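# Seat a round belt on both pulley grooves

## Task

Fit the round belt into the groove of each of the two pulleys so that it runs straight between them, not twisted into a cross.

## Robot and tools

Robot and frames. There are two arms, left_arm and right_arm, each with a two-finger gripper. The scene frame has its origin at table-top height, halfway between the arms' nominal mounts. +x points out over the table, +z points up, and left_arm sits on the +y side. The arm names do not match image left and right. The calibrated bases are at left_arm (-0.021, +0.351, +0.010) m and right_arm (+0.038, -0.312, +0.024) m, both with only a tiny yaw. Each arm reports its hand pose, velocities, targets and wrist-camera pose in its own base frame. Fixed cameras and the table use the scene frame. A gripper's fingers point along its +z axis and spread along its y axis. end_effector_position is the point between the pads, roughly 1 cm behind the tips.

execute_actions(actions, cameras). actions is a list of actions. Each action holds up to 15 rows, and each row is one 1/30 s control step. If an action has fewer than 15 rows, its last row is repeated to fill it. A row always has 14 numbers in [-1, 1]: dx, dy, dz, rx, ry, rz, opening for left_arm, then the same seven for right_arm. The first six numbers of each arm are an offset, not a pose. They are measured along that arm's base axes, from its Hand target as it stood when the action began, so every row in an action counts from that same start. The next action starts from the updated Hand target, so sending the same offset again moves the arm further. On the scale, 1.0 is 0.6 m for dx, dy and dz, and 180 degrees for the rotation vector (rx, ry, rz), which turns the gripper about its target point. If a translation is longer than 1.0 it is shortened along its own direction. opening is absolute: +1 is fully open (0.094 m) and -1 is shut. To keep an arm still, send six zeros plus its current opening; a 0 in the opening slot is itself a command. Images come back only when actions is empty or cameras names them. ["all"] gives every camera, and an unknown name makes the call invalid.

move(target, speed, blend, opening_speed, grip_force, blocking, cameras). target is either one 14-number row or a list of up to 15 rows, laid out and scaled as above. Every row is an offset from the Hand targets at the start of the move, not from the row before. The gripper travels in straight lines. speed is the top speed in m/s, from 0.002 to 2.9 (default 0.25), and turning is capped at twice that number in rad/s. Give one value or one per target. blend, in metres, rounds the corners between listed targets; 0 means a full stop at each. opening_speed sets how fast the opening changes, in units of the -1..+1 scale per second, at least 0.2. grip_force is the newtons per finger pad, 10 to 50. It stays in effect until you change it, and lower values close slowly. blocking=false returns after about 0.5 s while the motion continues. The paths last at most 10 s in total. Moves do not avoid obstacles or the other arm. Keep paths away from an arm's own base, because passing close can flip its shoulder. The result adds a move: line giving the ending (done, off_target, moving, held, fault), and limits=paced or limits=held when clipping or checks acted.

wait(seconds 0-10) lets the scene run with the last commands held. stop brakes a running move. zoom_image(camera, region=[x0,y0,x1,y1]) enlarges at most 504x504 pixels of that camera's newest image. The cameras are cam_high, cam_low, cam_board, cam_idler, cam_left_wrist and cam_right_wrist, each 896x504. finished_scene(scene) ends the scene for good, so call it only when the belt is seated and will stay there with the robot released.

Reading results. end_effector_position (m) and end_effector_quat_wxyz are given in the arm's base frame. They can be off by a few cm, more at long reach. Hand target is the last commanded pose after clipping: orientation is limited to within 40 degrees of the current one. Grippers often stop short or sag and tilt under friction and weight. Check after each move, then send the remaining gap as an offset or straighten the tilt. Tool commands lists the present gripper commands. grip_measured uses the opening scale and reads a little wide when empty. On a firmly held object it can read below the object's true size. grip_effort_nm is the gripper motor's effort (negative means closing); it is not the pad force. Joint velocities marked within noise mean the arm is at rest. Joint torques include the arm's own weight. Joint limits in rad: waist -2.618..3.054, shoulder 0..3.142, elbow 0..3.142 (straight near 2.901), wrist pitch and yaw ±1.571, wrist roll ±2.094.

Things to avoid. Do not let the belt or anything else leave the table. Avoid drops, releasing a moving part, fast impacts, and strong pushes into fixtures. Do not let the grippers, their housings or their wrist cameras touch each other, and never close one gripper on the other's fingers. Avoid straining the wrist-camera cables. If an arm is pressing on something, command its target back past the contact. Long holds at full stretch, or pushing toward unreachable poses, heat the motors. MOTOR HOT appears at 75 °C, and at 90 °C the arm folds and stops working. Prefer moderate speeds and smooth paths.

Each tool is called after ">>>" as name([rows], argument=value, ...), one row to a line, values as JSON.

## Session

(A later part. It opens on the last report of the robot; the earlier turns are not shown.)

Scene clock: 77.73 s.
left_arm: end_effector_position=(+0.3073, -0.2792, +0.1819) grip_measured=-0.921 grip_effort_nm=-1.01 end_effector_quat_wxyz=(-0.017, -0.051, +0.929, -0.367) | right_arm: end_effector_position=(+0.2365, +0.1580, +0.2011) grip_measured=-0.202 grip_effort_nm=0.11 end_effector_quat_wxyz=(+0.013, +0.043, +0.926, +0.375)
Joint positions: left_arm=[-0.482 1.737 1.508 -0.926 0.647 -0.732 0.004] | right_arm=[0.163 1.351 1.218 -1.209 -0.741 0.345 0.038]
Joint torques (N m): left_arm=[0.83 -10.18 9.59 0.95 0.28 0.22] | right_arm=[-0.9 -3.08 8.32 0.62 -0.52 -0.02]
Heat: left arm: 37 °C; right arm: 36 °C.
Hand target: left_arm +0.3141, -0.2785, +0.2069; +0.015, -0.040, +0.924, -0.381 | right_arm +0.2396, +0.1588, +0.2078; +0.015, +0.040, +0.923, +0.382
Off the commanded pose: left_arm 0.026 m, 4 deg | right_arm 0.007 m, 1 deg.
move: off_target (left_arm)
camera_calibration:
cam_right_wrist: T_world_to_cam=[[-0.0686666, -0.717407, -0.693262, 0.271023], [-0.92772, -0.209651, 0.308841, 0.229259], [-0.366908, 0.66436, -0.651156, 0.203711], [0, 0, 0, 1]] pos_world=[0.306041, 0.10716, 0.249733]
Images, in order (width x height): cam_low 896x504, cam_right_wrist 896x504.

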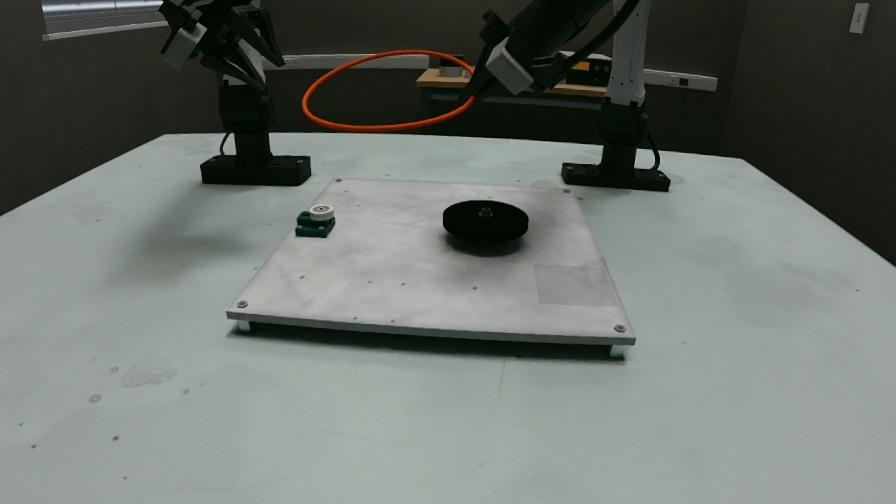

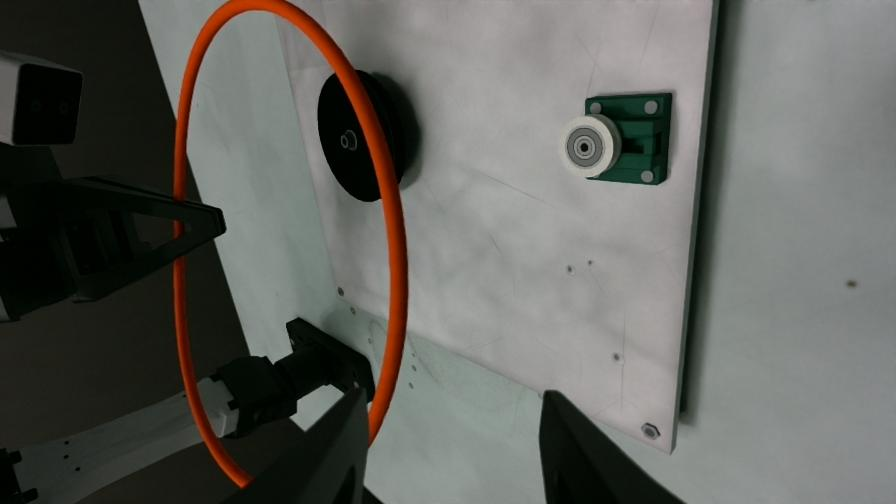

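>>> move(target=[0,0,0,0,0,0,-0.97,0.0275,0.066,-0.034,0,0,0,-0.2], speed=0.1, cameras=["cam_low","cam_right_wrist"])

Scene clock: 79.83 s.
left_arm: end_effector_position=(+0.3073, -0.2792, +0.1819) grip_measured=-0.921 grip_effort_nm=-1.01 end_effector_quat_wxyz=(-0.017, -0.051, +0.929, -0.367) | right_arm: end_effector_position=(+0.2555, +0.1984, +0.1952) grip_measured=-0.202 grip_effort_nm=0.11 end_effector_quat_wxyz=(+0.019, +0.035, +0.920, +0.389)
Joint positions: left_arm=[-0.482 1.737 1.508 -0.926 0.647 -0.732 0.004] | right_arm=[0.293 1.408 1.213 -1.011 -0.73 0.511 0.038]
Joint torques (N m): left_arm=[0.81 -10.19 9.58 0.95 0.28 0.22] | right_arm=[0.16 -3.93 5.45 1.15 -0.19 0.11]
Heat: left arm: 37 °C; right arm: 36 °C.
Hand target: left_arm +0.3141, -0.2785, +0.2069; +0.015, -0.040, +0.924, -0.381 | right_arm +0.2561, +0.1984, +0.1875; +0.015, +0.040, +0.923, +0.382
Off the commanded pose: left_arm 0.026 m, 4 deg | right_arm 0.008 m, 1 deg.
move: off_target (left_arm)
camera_calibration:
cam_right_wrist: T_world_to_cam=[[-0.0495405, -0.696295, -0.716044, 0.292479], [-0.931135, -0.227141, 0.285298, 0.266015], [-0.361295, 0.680867, -0.637092, 0.172513], [0, 0, 0, 1]] pos_world=[0.324513, 0.146616, 0.243441]
Images, in order (width x height): cam_low 896x504, cam_right_wrist 896x504.

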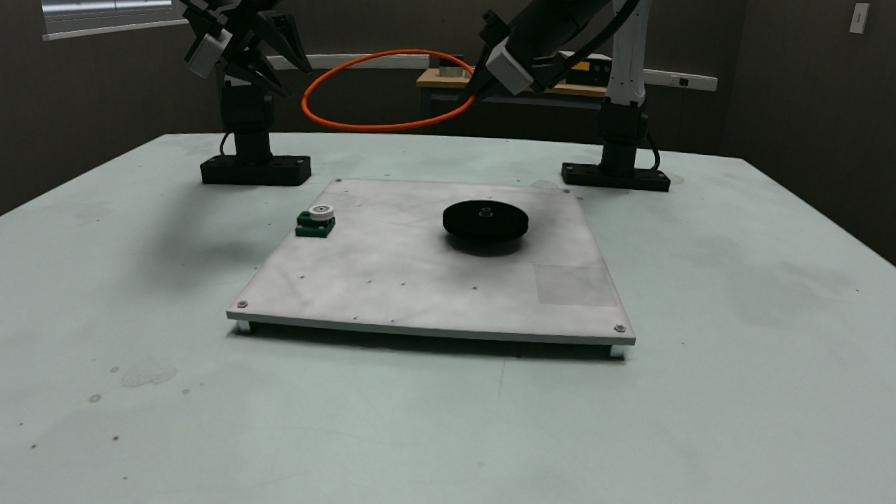

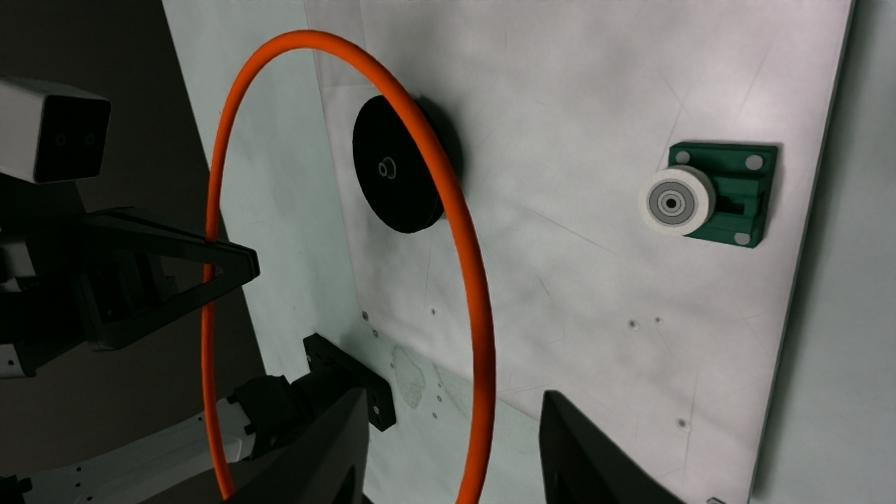

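>>> move(target=[0,0,0,0,0,0,-0.97,0.003,0.02,-0.017,0,0,0,-0.2], speed=0.05, cameras=["cam_right_wrist"])

Scene clock: 81.40 s.
left_arm: end_effector_position=(+0.3073, -0.2792, +0.1819) grip_measured=-0.921 grip_effort_nm=-1.01 end_effector_quat_wxyz=(-0.017, -0.051, +0.929, -0.367) | right_arm: end_effector_position=(+0.2574, +0.2102, +0.1850) grip_measured=-0.202 grip_effort_nm=0.11 end_effector_quat_wxyz=(+0.018, +0.035, +0.920, +0.390)
Joint positions: left_arm=[-0.482 1.737 1.508 -0.926 0.647 -0.732 0.004] | right_arm=[0.334 1.419 1.179 -0.932 -0.715 0.562 0.038]
Joint torques (N m): left_arm=[0.81 -10.18 9.59 0.95 0.28 0.22] | right_arm=[0.35 -3.93 5.6 1.24 -0.24 0.15]
Motor temperatures (°C): left_arm=[27 34 37 35 25 25 28] | right_arm=[26 32 36 32 24 27 26]
Heat: left arm: 37 °C; right arm: 36 °C.
Hand target: left_arm +0.3141, -0.2785, +0.2069; +0.015, -0.040, +0.924, -0.381 | right_arm +0.2579, +0.2104, +0.1772; +0.015, +0.040, +0.923, +0.382
Off the commanded pose: left_arm 0.026 m, 4 deg | right_arm 0.008 m, 1 deg.
move: off_target (left_arm)
camera_calibration:
cam_right_wrist: T_world_to_cam=[[-0.0499466, -0.696142, -0.716165, 0.293691], [-0.930917, -0.227307, 0.285876, 0.273218], [-0.3618, 0.680968, -0.636697, 0.158656], [0, 0, 0, 1]] pos_world=[0.326414, 0.158516, 0.23324]
Images, in order (width x height): cam_right_wrist 896x504.

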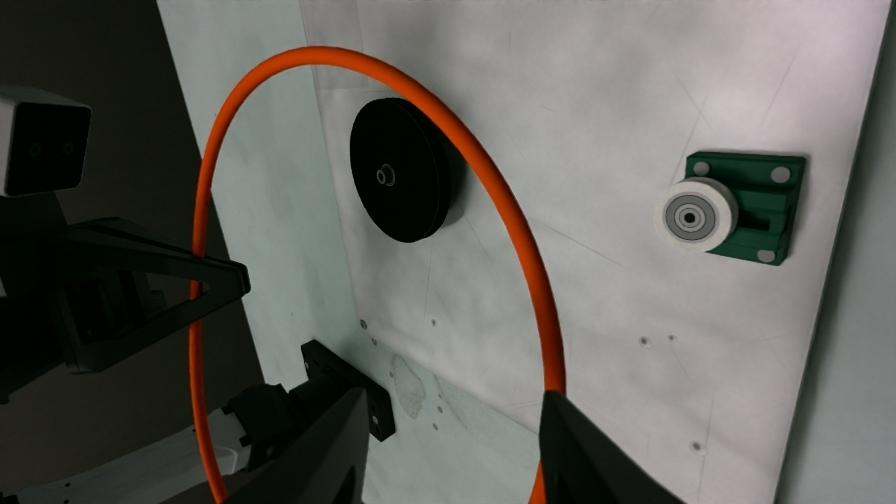

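>>> move(target=[0,0,0,0,0,0,-0.97,0,-0.018,-0.018,0,0,0,-0.1], speed=0.05, cameras=["cam_right_wrist","cam_low"])

Scene clock: 83.07 s.
left_arm: end_effector_position=(+0.3073, -0.2792, +0.1819) grip_measured=-0.921 grip_effort_nm=-1.01 end_effector_quat_wxyz=(-0.017, -0.051, +0.929, -0.367) | right_arm: end_effector_position=(+0.2565, +0.2012, +0.1717) grip_measured=-0.102 grip_effort_nm=0.11 end_effector_quat_wxyz=(+0.015, +0.040, +0.923, +0.383)
Joint positions: left_arm=[-0.482 1.737 1.508 -0.926 0.647 -0.732 0.004] | right_arm=[0.308 1.419 1.136 -0.923 -0.715 0.531 0.042]
Joint torques (N m): left_arm=[0.81 -10.18 9.59 0.95 0.28 0.21] | right_arm=[-0.87 -4.07 5.52 1.16 -0.32 0.01]
Heat: left arm: 37 °C; right arm: 35 °C.
Hand target: left_arm +0.3141, -0.2785, +0.2069; +0.015, -0.040, +0.924, -0.381 | right_arm +0.2580, +0.1995, +0.1664; +0.015, +0.040, +0.923, +0.382
Off the commanded pose: left_arm 0.026 m, 4 deg | right_arm 0.006 m, 0 deg.
move: off_target (left_arm)
camera_calibration:
cam_right_wrist: T_world_to_cam=[[-0.0611978, -0.704923, -0.706639, 0.280833], [-0.929099, -0.218472, 0.298405, 0.269841], [-0.364734, 0.674799, -0.641573, 0.158842], [0, 0, 0, 1]] pos_world=[0.32583, 0.149733, 0.219834]
Images, in order (width x height): cam_low 896x504, cam_right_wrist 896x504.

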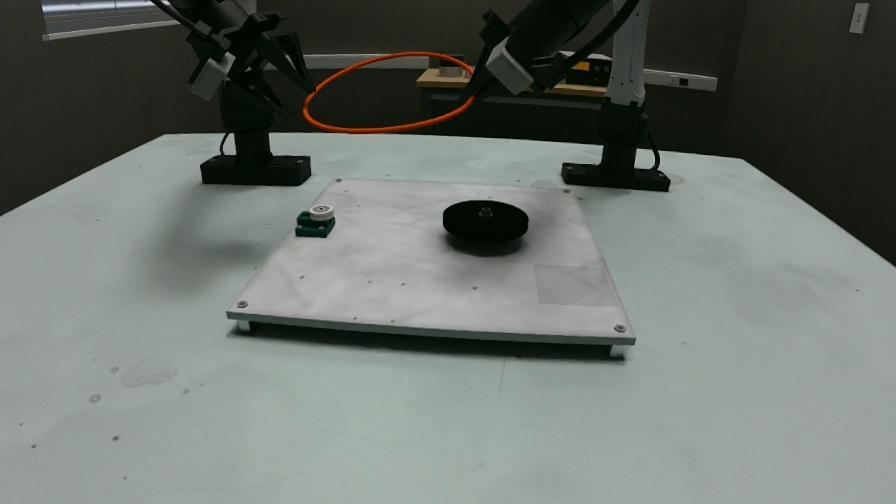

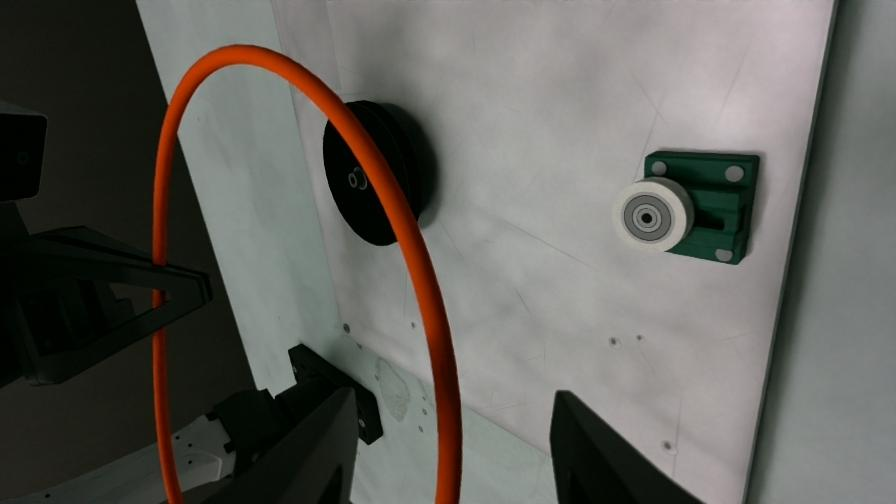

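>>> move(target=[0,0,0,0,0,0,-0.97,0,0,0,0,0,0,-0.97], opening_speed=0.5, cameras=["all"])

Scene clock: 85.47 s.
left_arm: end_effector_position=(+0.3073, -0.2792, +0.1819) grip_measured=-0.921 grip_effort_nm=-1.01 end_effector_quat_wxyz=(-0.017, -0.051, +0.929, -0.367) | right_arm: end_effector_position=(+0.2566, +0.2012, +0.1717) grip_measured=-0.968 grip_effort_nm=-0.07 end_effector_quat_wxyz=(+0.015, +0.039, +0.923, +0.383)
Joint positions: left_arm=[-0.482 1.737 1.508 -0.926 0.647 -0.732 0.004] | right_arm=[0.308 1.419 1.136 -0.923 -0.715 0.53 0.001]
Joint torques (N m): left_arm=[0.83 -10.19 9.58 0.95 0.28 0.22] | right_arm=[-0.85 -4.11 5.48 1.16 -0.32 -0.04]
Heat: left arm: 38 °C; right arm: 35 °C.
Hand target: left_arm +0.3141, -0.2785, +0.2069; +0.015, -0.040, +0.924, -0.381 | right_arm +0.2580, +0.1995, +0.1664; +0.015, +0.040, +0.923, +0.382
Off the commanded pose: left_arm 0.026 m, 4 deg | right_arm 0.006 m, 0 deg.
move: off_target (left_arm)
camera_calibration:
cam_left_wrist: T_world_to_cam=[[0.105708, -0.727639, 0.677767, -0.360039], [-0.910361, 0.203416, 0.360368, 0.312041], [-0.400086, -0.655106, -0.640911, 0.143074], [0, 0, 0, 1]] pos_world=[0.379371, -0.231724, 0.223271]
cam_right_wrist: T_world_to_cam=[[-0.0594251, -0.705019, -0.706695, 0.280502], [-0.929304, -0.219433, 0.297057, 0.270402], [-0.364503, 0.674387, -0.642137, 0.159049], [0, 0, 0, 1]] pos_world=[0.325928, 0.149834, 0.220036]

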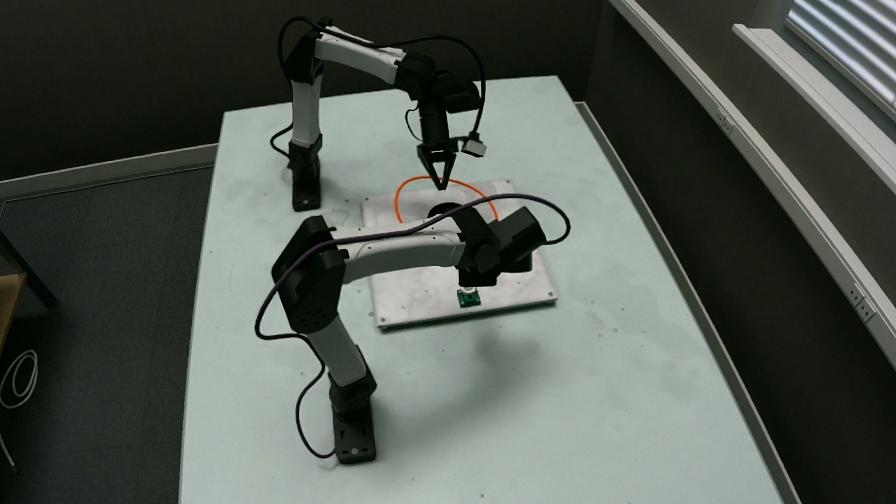

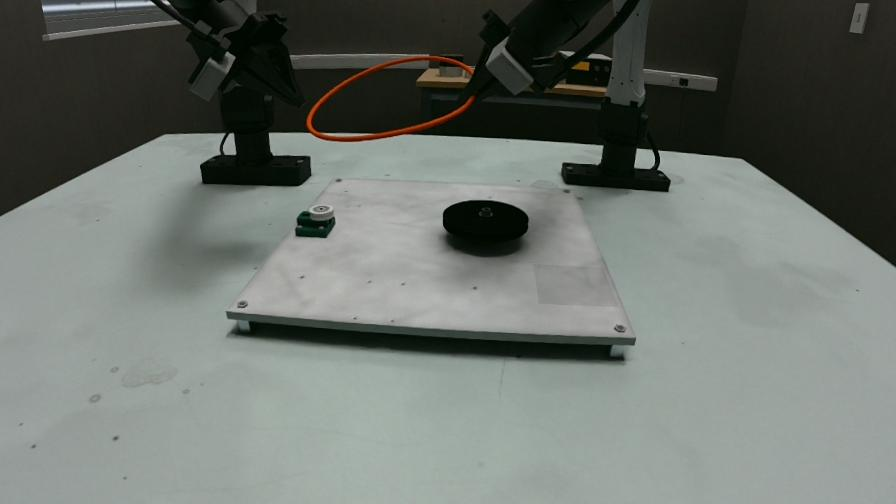

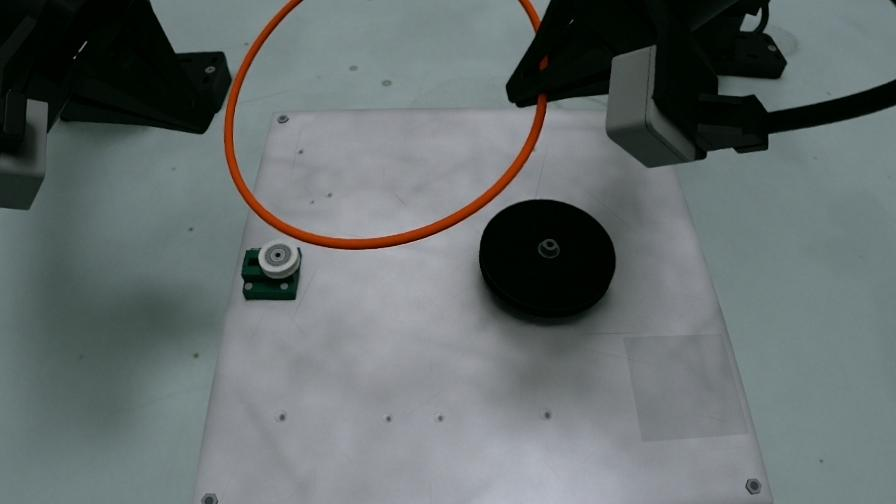

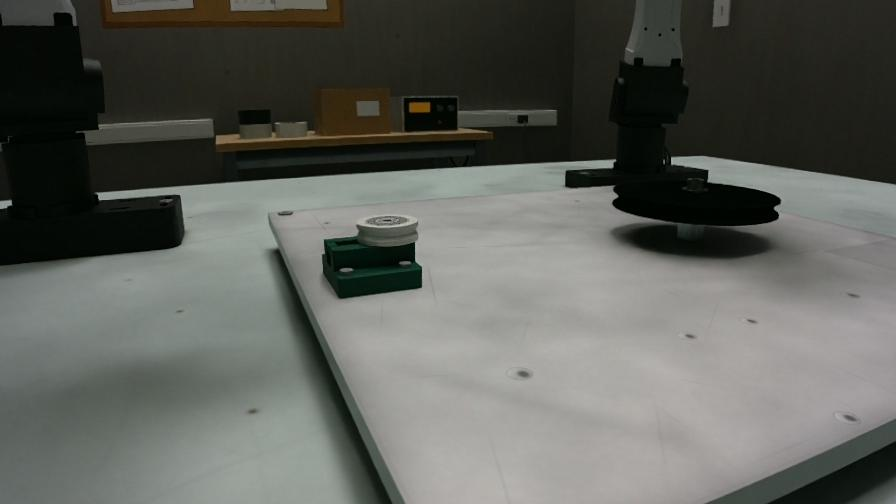

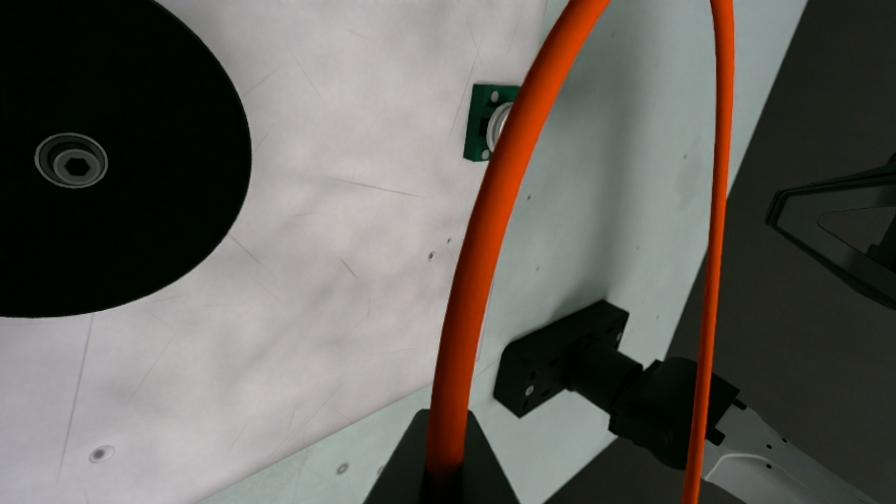

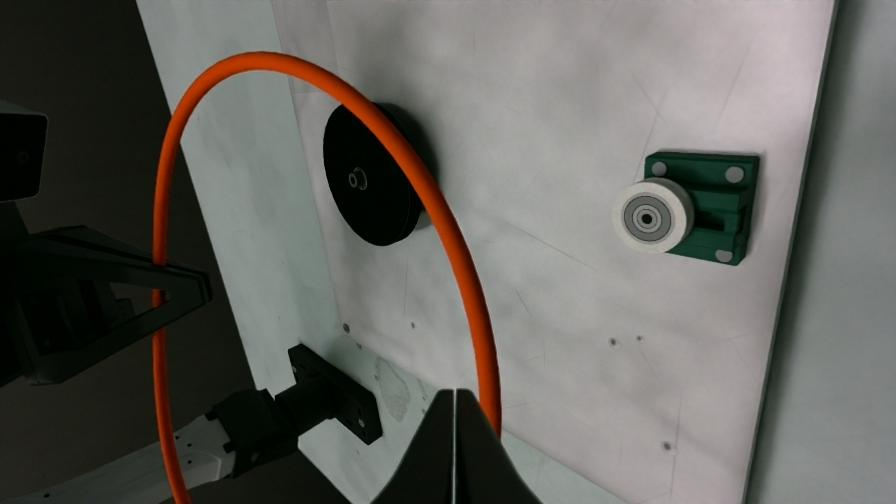

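>>> move([
  [0,0,0,0,0,0,-0.97,-0.003,-0.035,0.036,0,0,0,-0.97],
  [0,0,0,0,0,0,-0.97,-0.003,-0.035,0.036,0,0,0,-0.1],
  [0,0,0,0,0,0,-0.97,0.0017,0.02,-0.018,0,0,0,-0.1],
], speed=0.1, cameras=["cam_right_wrist","cam_low"])

Scene clock: 90.07 s.
left_arm: end_effector_position=(+0.3073, -0.2792, +0.1819) grip_measured=-0.921 grip_effort_nm=-1.01 end_effector_quat_wxyz=(-0.017, -0.051, +0.929, -0.367) | right_arm: end_effector_position=(+0.2586, +0.2116, +0.1627) grip_measured=-0.102 grip_effort_nm=0.11 end_effector_quat_wxyz=(+0.017, +0.036, +0.920, +0.389)
Joint positions: left_arm=[-0.482 1.737 1.508 -0.926 0.647 -0.732 0.004] | right_arm=[0.338 1.431 1.101 -0.842 -0.714 0.565 0.042]
Joint torques (N m): left_arm=[0.83 -10.18 9.58 0.95 0.28 0.22] | right_arm=[0.34 -4.11 5.64 1.18 -0.21 0.13]
Heat: left arm: 38 °C; right arm: 35 °C.
Hand target: left_arm +0.3141, -0.2785, +0.2069; +0.015, -0.040, +0.924, -0.381 | right_arm +0.2590, +0.2115, +0.1556; +0.015, +0.040, +0.923, +0.382
Off the commanded pose: left_arm 0.026 m, 4 deg | right_arm 0.007 m, 1 deg.
move: off_target (left_arm); target 2's new opening was sent with right_arm's hand 0.012 m and 2 deg from that target
camera_calibration:
cam_right_wrist: T_world_to_cam=[[-0.0517569, -0.696776, -0.715419, 0.279231], [-0.930055, -0.227308, 0.288669, 0.280378], [-0.363758, 0.680319, -0.636275, 0.144602], [0, 0, 0, 1]] pos_world=[0.327819, 0.159918, 0.210838]
Images, in order (width x height): cam_low 896x504, cam_right_wrist 896x504.

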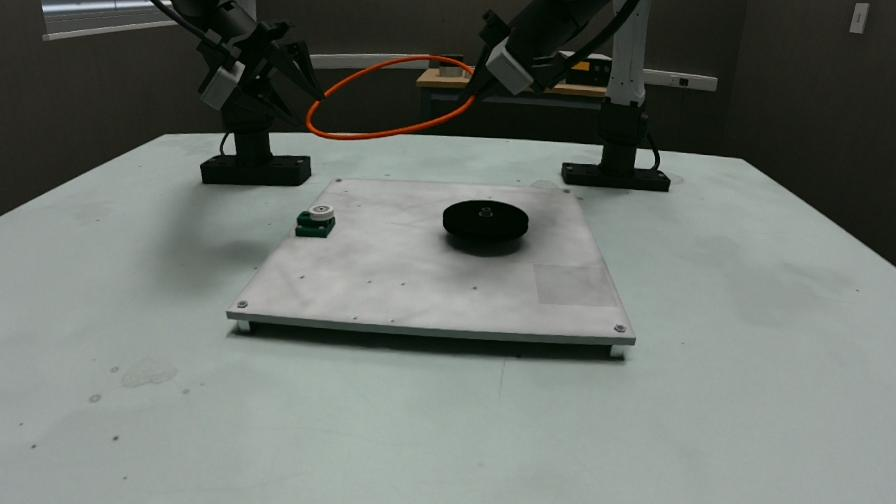

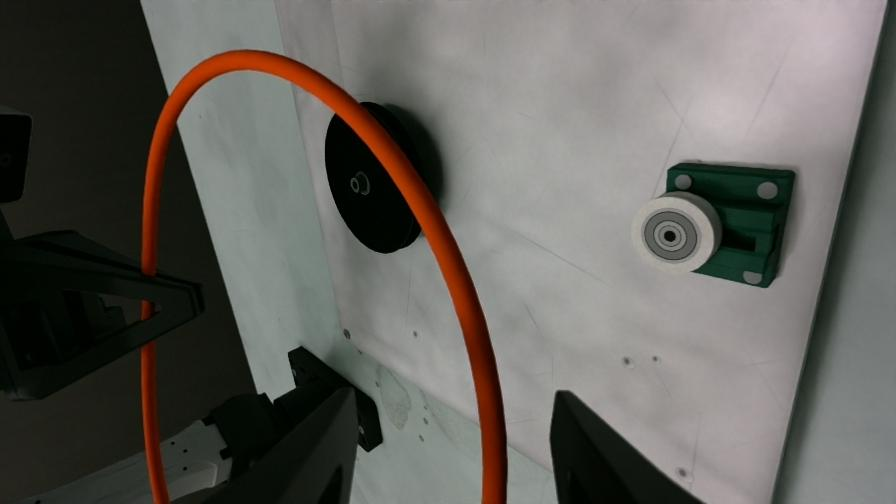

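>>> move([
  [0,0,0,0,0,0,-0.97,0,0,-0.02,0,0,0,-0.1],
  [0,0,0,0,0,0,-0.97,0,0,-0.02,0,0,0,-0.97],
], speed=0.1, opening_speed=0.5, cameras=["cam_right_wrist","cam_low"])

Scene clock: 93.67 s.
left_arm: end_effector_position=(+0.3073, -0.2792, +0.1819) grip_measured=-0.921 grip_effort_nm=-1.01 end_effector_quat_wxyz=(-0.017, -0.051, +0.929, -0.367) | right_arm: end_effector_position=(+0.2591, +0.2117, +0.1514) grip_measured=-0.903 grip_effort_nm=-0.98 end_effector_quat_wxyz=(+0.018, +0.036, +0.920, +0.389)
Joint positions: left_arm=[-0.482 1.737 1.508 -0.926 0.647 -0.732 0.004] | right_arm=[0.338 1.436 1.059 -0.793 -0.713 0.566 0.005]
Joint torques (N m): left_arm=[0.81 -10.19 9.59 0.95 0.28 0.22] | right_arm=[0.36 -4.05 5.5 1.24 -0.18 0.14]
Heat: left arm: 39 °C; right arm: 35 °C.
Hand target: left_arm +0.3141, -0.2785, +0.2069; +0.015, -0.040, +0.924, -0.381 | right_arm +0.2590, +0.2115, +0.1436; +0.015, +0.040, +0.923, +0.382
Off the commanded pose: left_arm 0.026 m, 4 deg | right_arm 0.008 m, 1 deg.
move: off_target (left_arm)
camera_calibration:
cam_right_wrist: T_world_to_cam=[[-0.0504555, -0.696423, -0.715855, 0.270843], [-0.930997, -0.226662, 0.286129, 0.28469], [-0.361524, 0.680895, -0.636932, 0.136928], [0, 0, 0, 1]] pos_world=[0.328214, 0.159916, 0.19964]
Images, in order (width x height): cam_low 896x504, cam_right_wrist 896x504.

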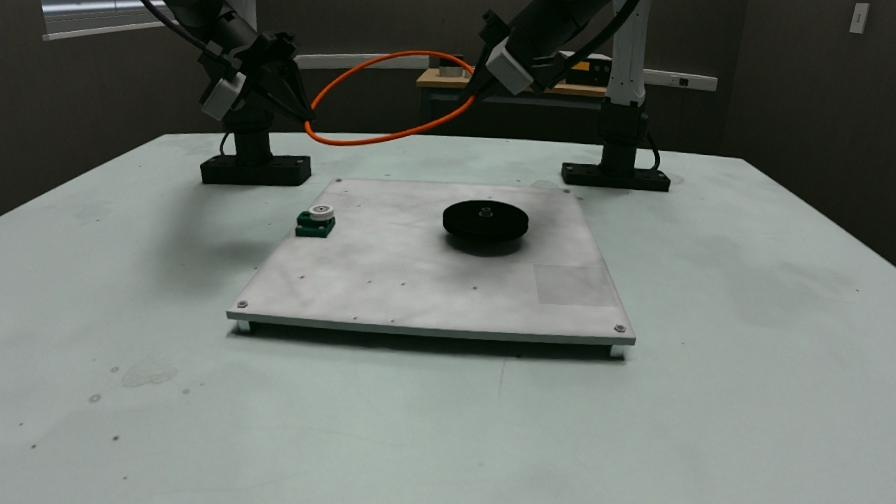

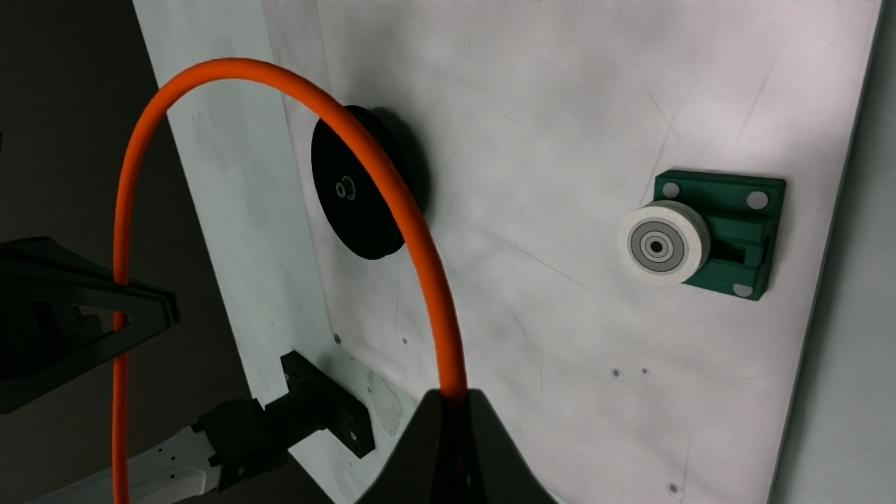

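>>> move(target=[0.048,0.148,-0.12,0,0,0,-0.97,0.008,-0.028,-0.085,0,0,0,-0.97], speed=0.1, cameras=["all"])

Scene clock: 97.57 s.
left_arm: end_effector_position=(+0.3344, -0.2072, +0.1409) grip_measured=-0.921 grip_effort_nm=-1.01 end_effector_quat_wxyz=(+0.003, -0.021, +0.918, -0.396) | right_arm: end_effector_position=(+0.2615, +0.2127, +0.1118) grip_measured=-0.904 grip_effort_nm=-1.01 end_effector_quat_wxyz=(+0.019, +0.011, +0.909, +0.416)
Joint positions: left_arm=[-0.24 1.765 1.362 -0.891 0.775 -0.4 0.004] | right_arm=[0.31 1.495 0.92 -0.602 -0.784 0.498 0.004]
Joint torques (N m): left_arm=[3.92 -7.49 5.49 0.74 0.09 0.21] | right_arm=[-3 -4.03 4.72 0.81 0.28 0.01]
Heat: left arm: 39 °C; right arm: 35 °C.
Hand target: left_arm +0.3429, -0.1896, +0.1350; +0.015, -0.040, +0.923, -0.381 | right_arm +0.2637, +0.1948, +0.0926; +0.015, +0.040, +0.923, +0.382
Off the commanded pose: left_arm 0.020 m, 3 deg | right_arm 0.026 m, 5 deg.
move: off_target (left_arm, right_arm)
camera_calibration:
cam_left_wrist: T_world_to_cam=[[0.0355084, -0.688317, 0.72454, -0.257651], [-0.921745, 0.25759, 0.289885, 0.361732], [-0.386167, -0.678135, -0.625307, 0.163161], [0, 0, 0, 1]] pos_world=[0.405581, -0.159879, 0.183844]
cam_right_wrist: T_world_to_cam=[[-0.00273186, -0.656333, -0.754466, 0.22657], [-0.925459, -0.284162, 0.250553, 0.313288], [-0.378837, 0.698912, -0.606634, 0.10912], [0, 0, 0, 1]] pos_world=[0.331893, 0.161464, 0.15864]

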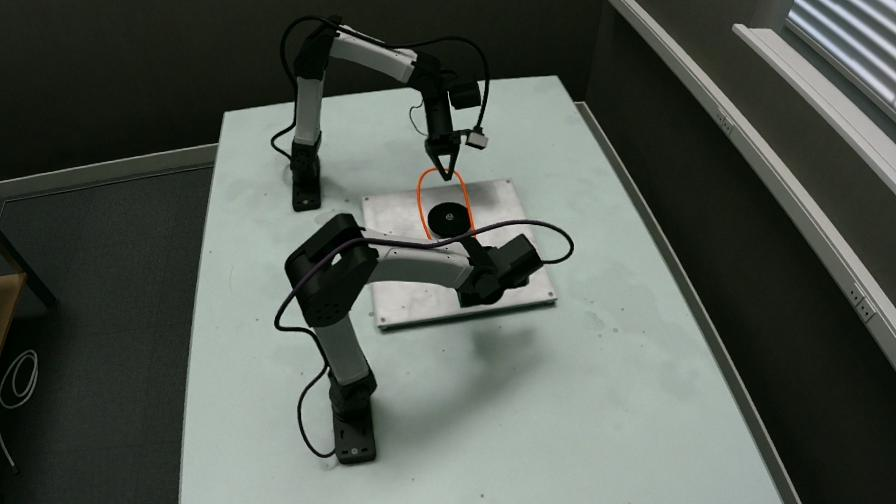

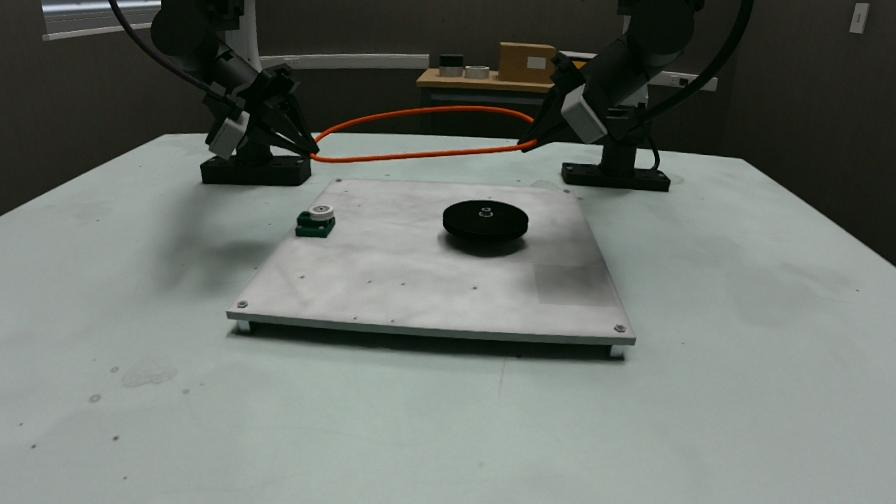

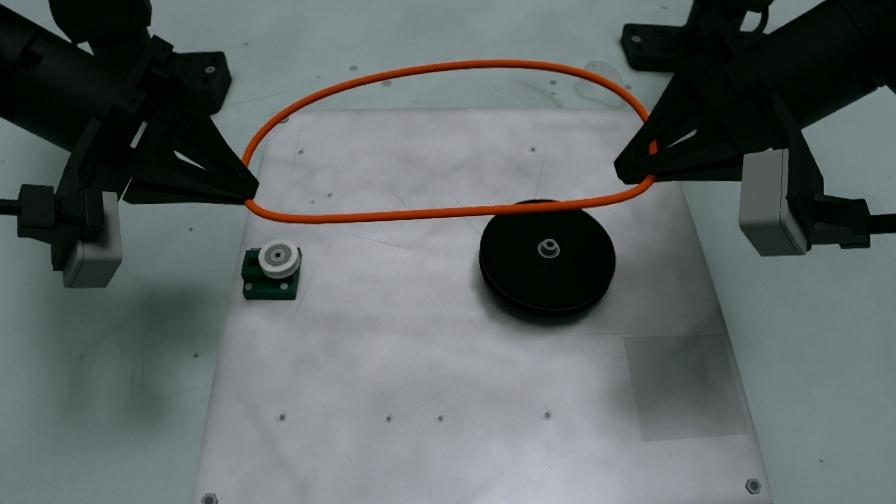

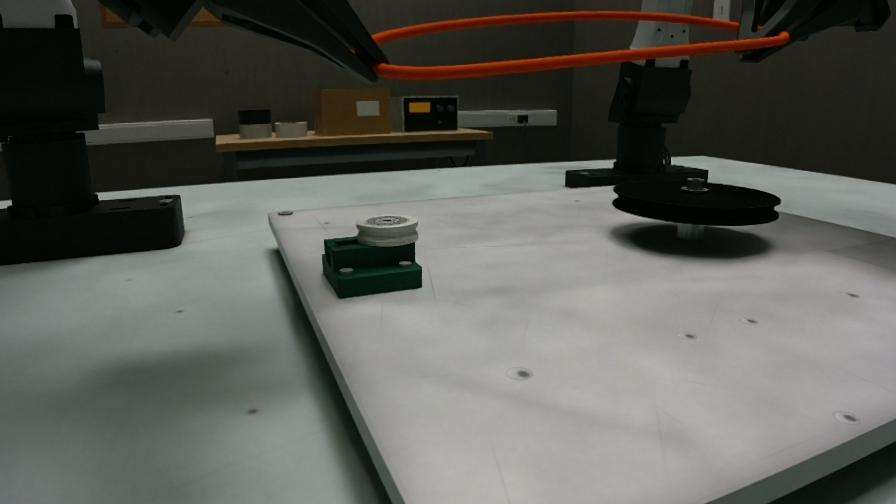

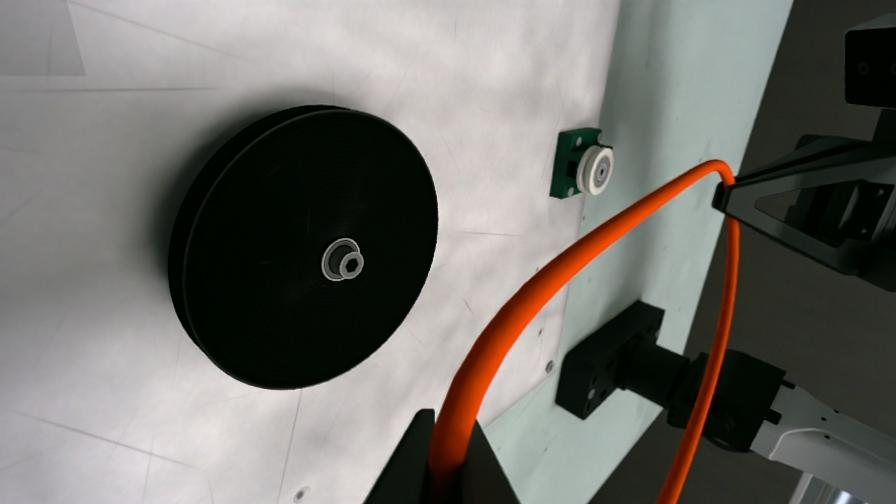

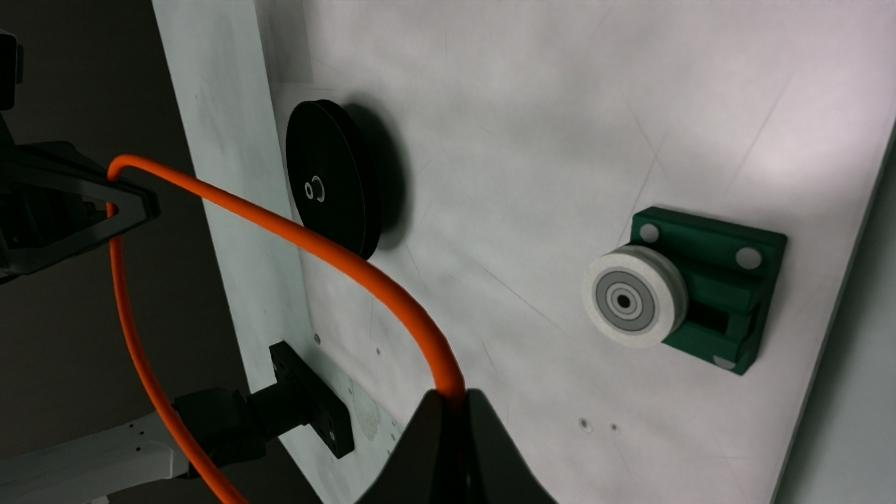

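>>> move(target=[0.073,0.022,-0.1,0,0,0,-0.97,0.011,-0.028,-0.075,0,0,0,-0.97], speed=0.1, cameras=["all"])

Scene clock: 100.47 s.
left_arm: end_effector_position=(+0.3587, -0.2084, +0.0769) grip_measured=-0.921 grip_effort_nm=-1.01 end_effector_quat_wxyz=(-0.024, -0.013, +0.910, -0.413) | right_arm: end_effector_position=(+0.2693, +0.2039, +0.0720) grip_measured=-0.904 grip_effort_nm=-1.01 end_effector_quat_wxyz=(+0.022, -0.001, +0.902, +0.431)
Joint positions: left_arm=[-0.21 1.976 1.362 -0.771 0.837 -0.321 0.004] | right_arm=[0.255 1.6 0.833 -0.448 -0.837 0.413 0.004]
Joint torques (N m): left_arm=[6.63 -8.5 8.61 0.58 -0.4 0.16] | right_arm=[-4 -4.52 4.08 0.53 0.56 -0.04]
Heat: left arm: 39 °C; right arm: 34 °C.
Hand target: left_arm +0.3867, -0.1764, +0.0750; +0.015, -0.040, +0.923, -0.381 | right_arm +0.2704, +0.1780, +0.0477; +0.015, +0.040, +0.923, +0.382
Off the commanded pose: left_arm 0.043 m, 7 deg | right_arm 0.036 m, 8 deg.
move: off_target (left_arm, right_arm)
camera_calibration:
cam_left_wrist: T_world_to_cam=[[0.0421778, -0.661313, 0.748923, -0.211671], [-0.898332, 0.302977, 0.318127, 0.401949], [-0.437288, -0.686199, -0.5813, 0.144934], [0, 0, 0, 1]] pos_world=[0.433389, -0.162309, 0.114905]
cam_right_wrist: T_world_to_cam=[[0.0212749, -0.630679, -0.775752, 0.180764], [-0.923232, -0.310148, 0.226828, 0.334339], [-0.383654, 0.711373, -0.588861, 0.091616], [0, 0, 0, 1]] pos_world=[0.339976, 0.152526, 0.11834]

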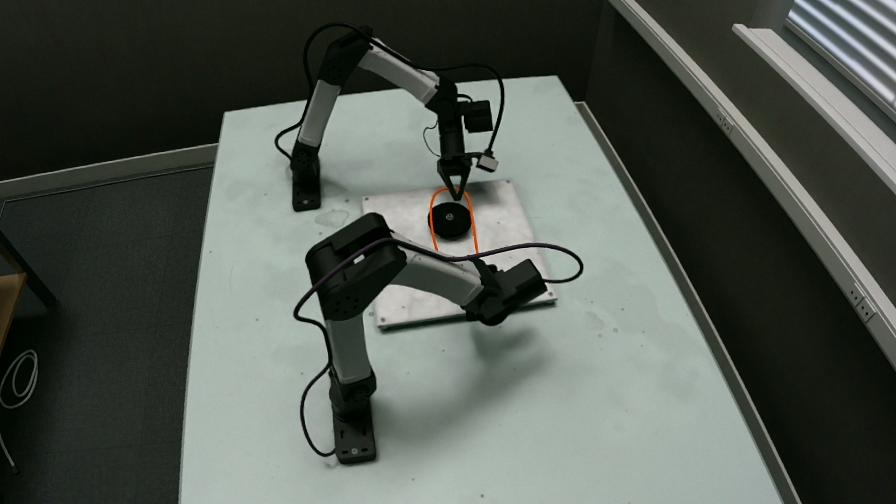

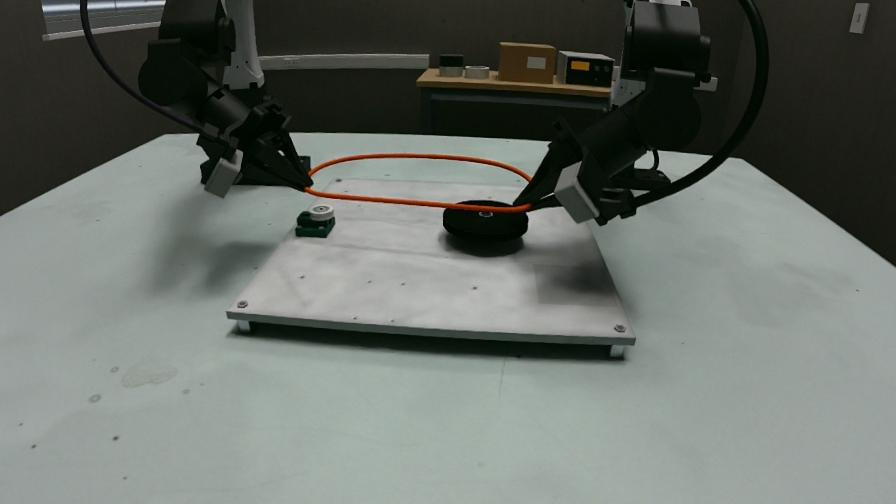

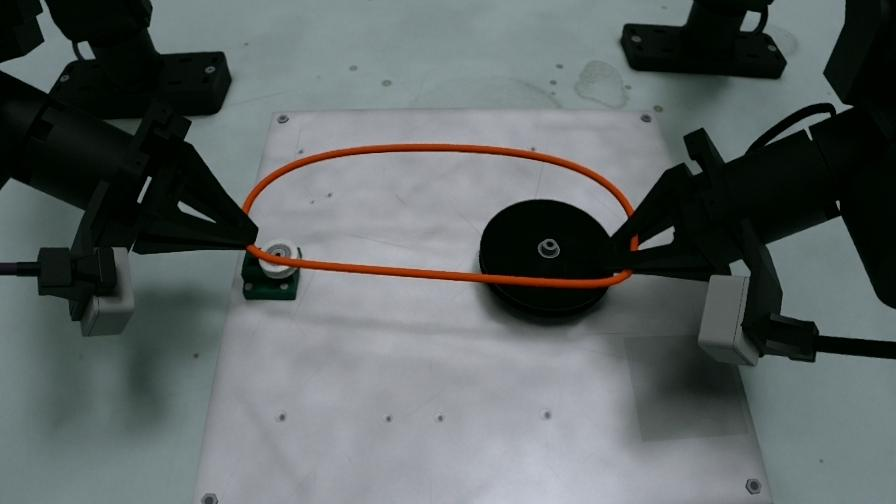

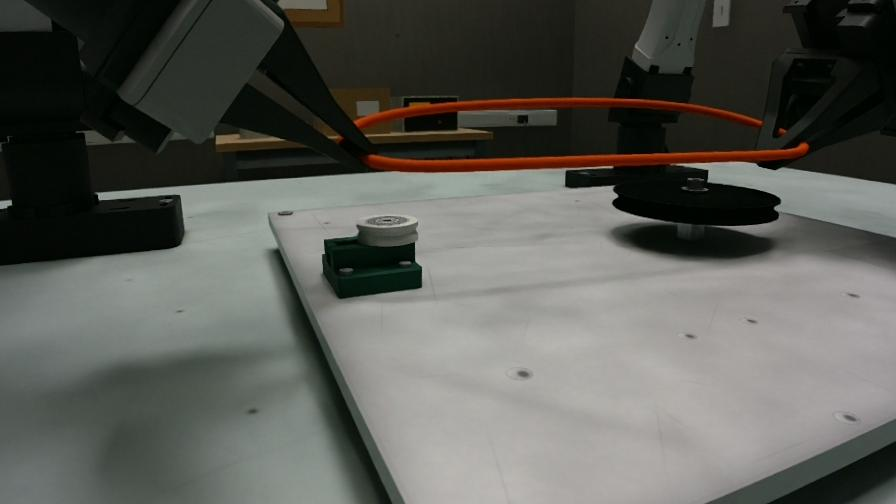

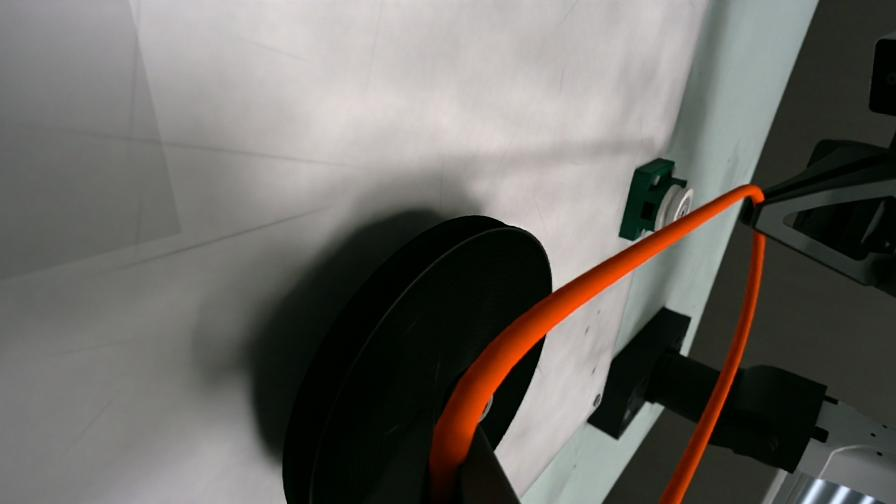

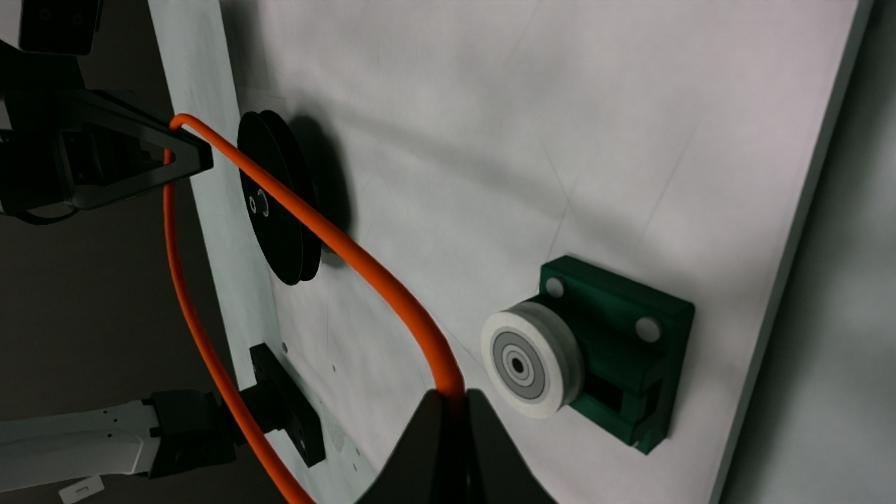

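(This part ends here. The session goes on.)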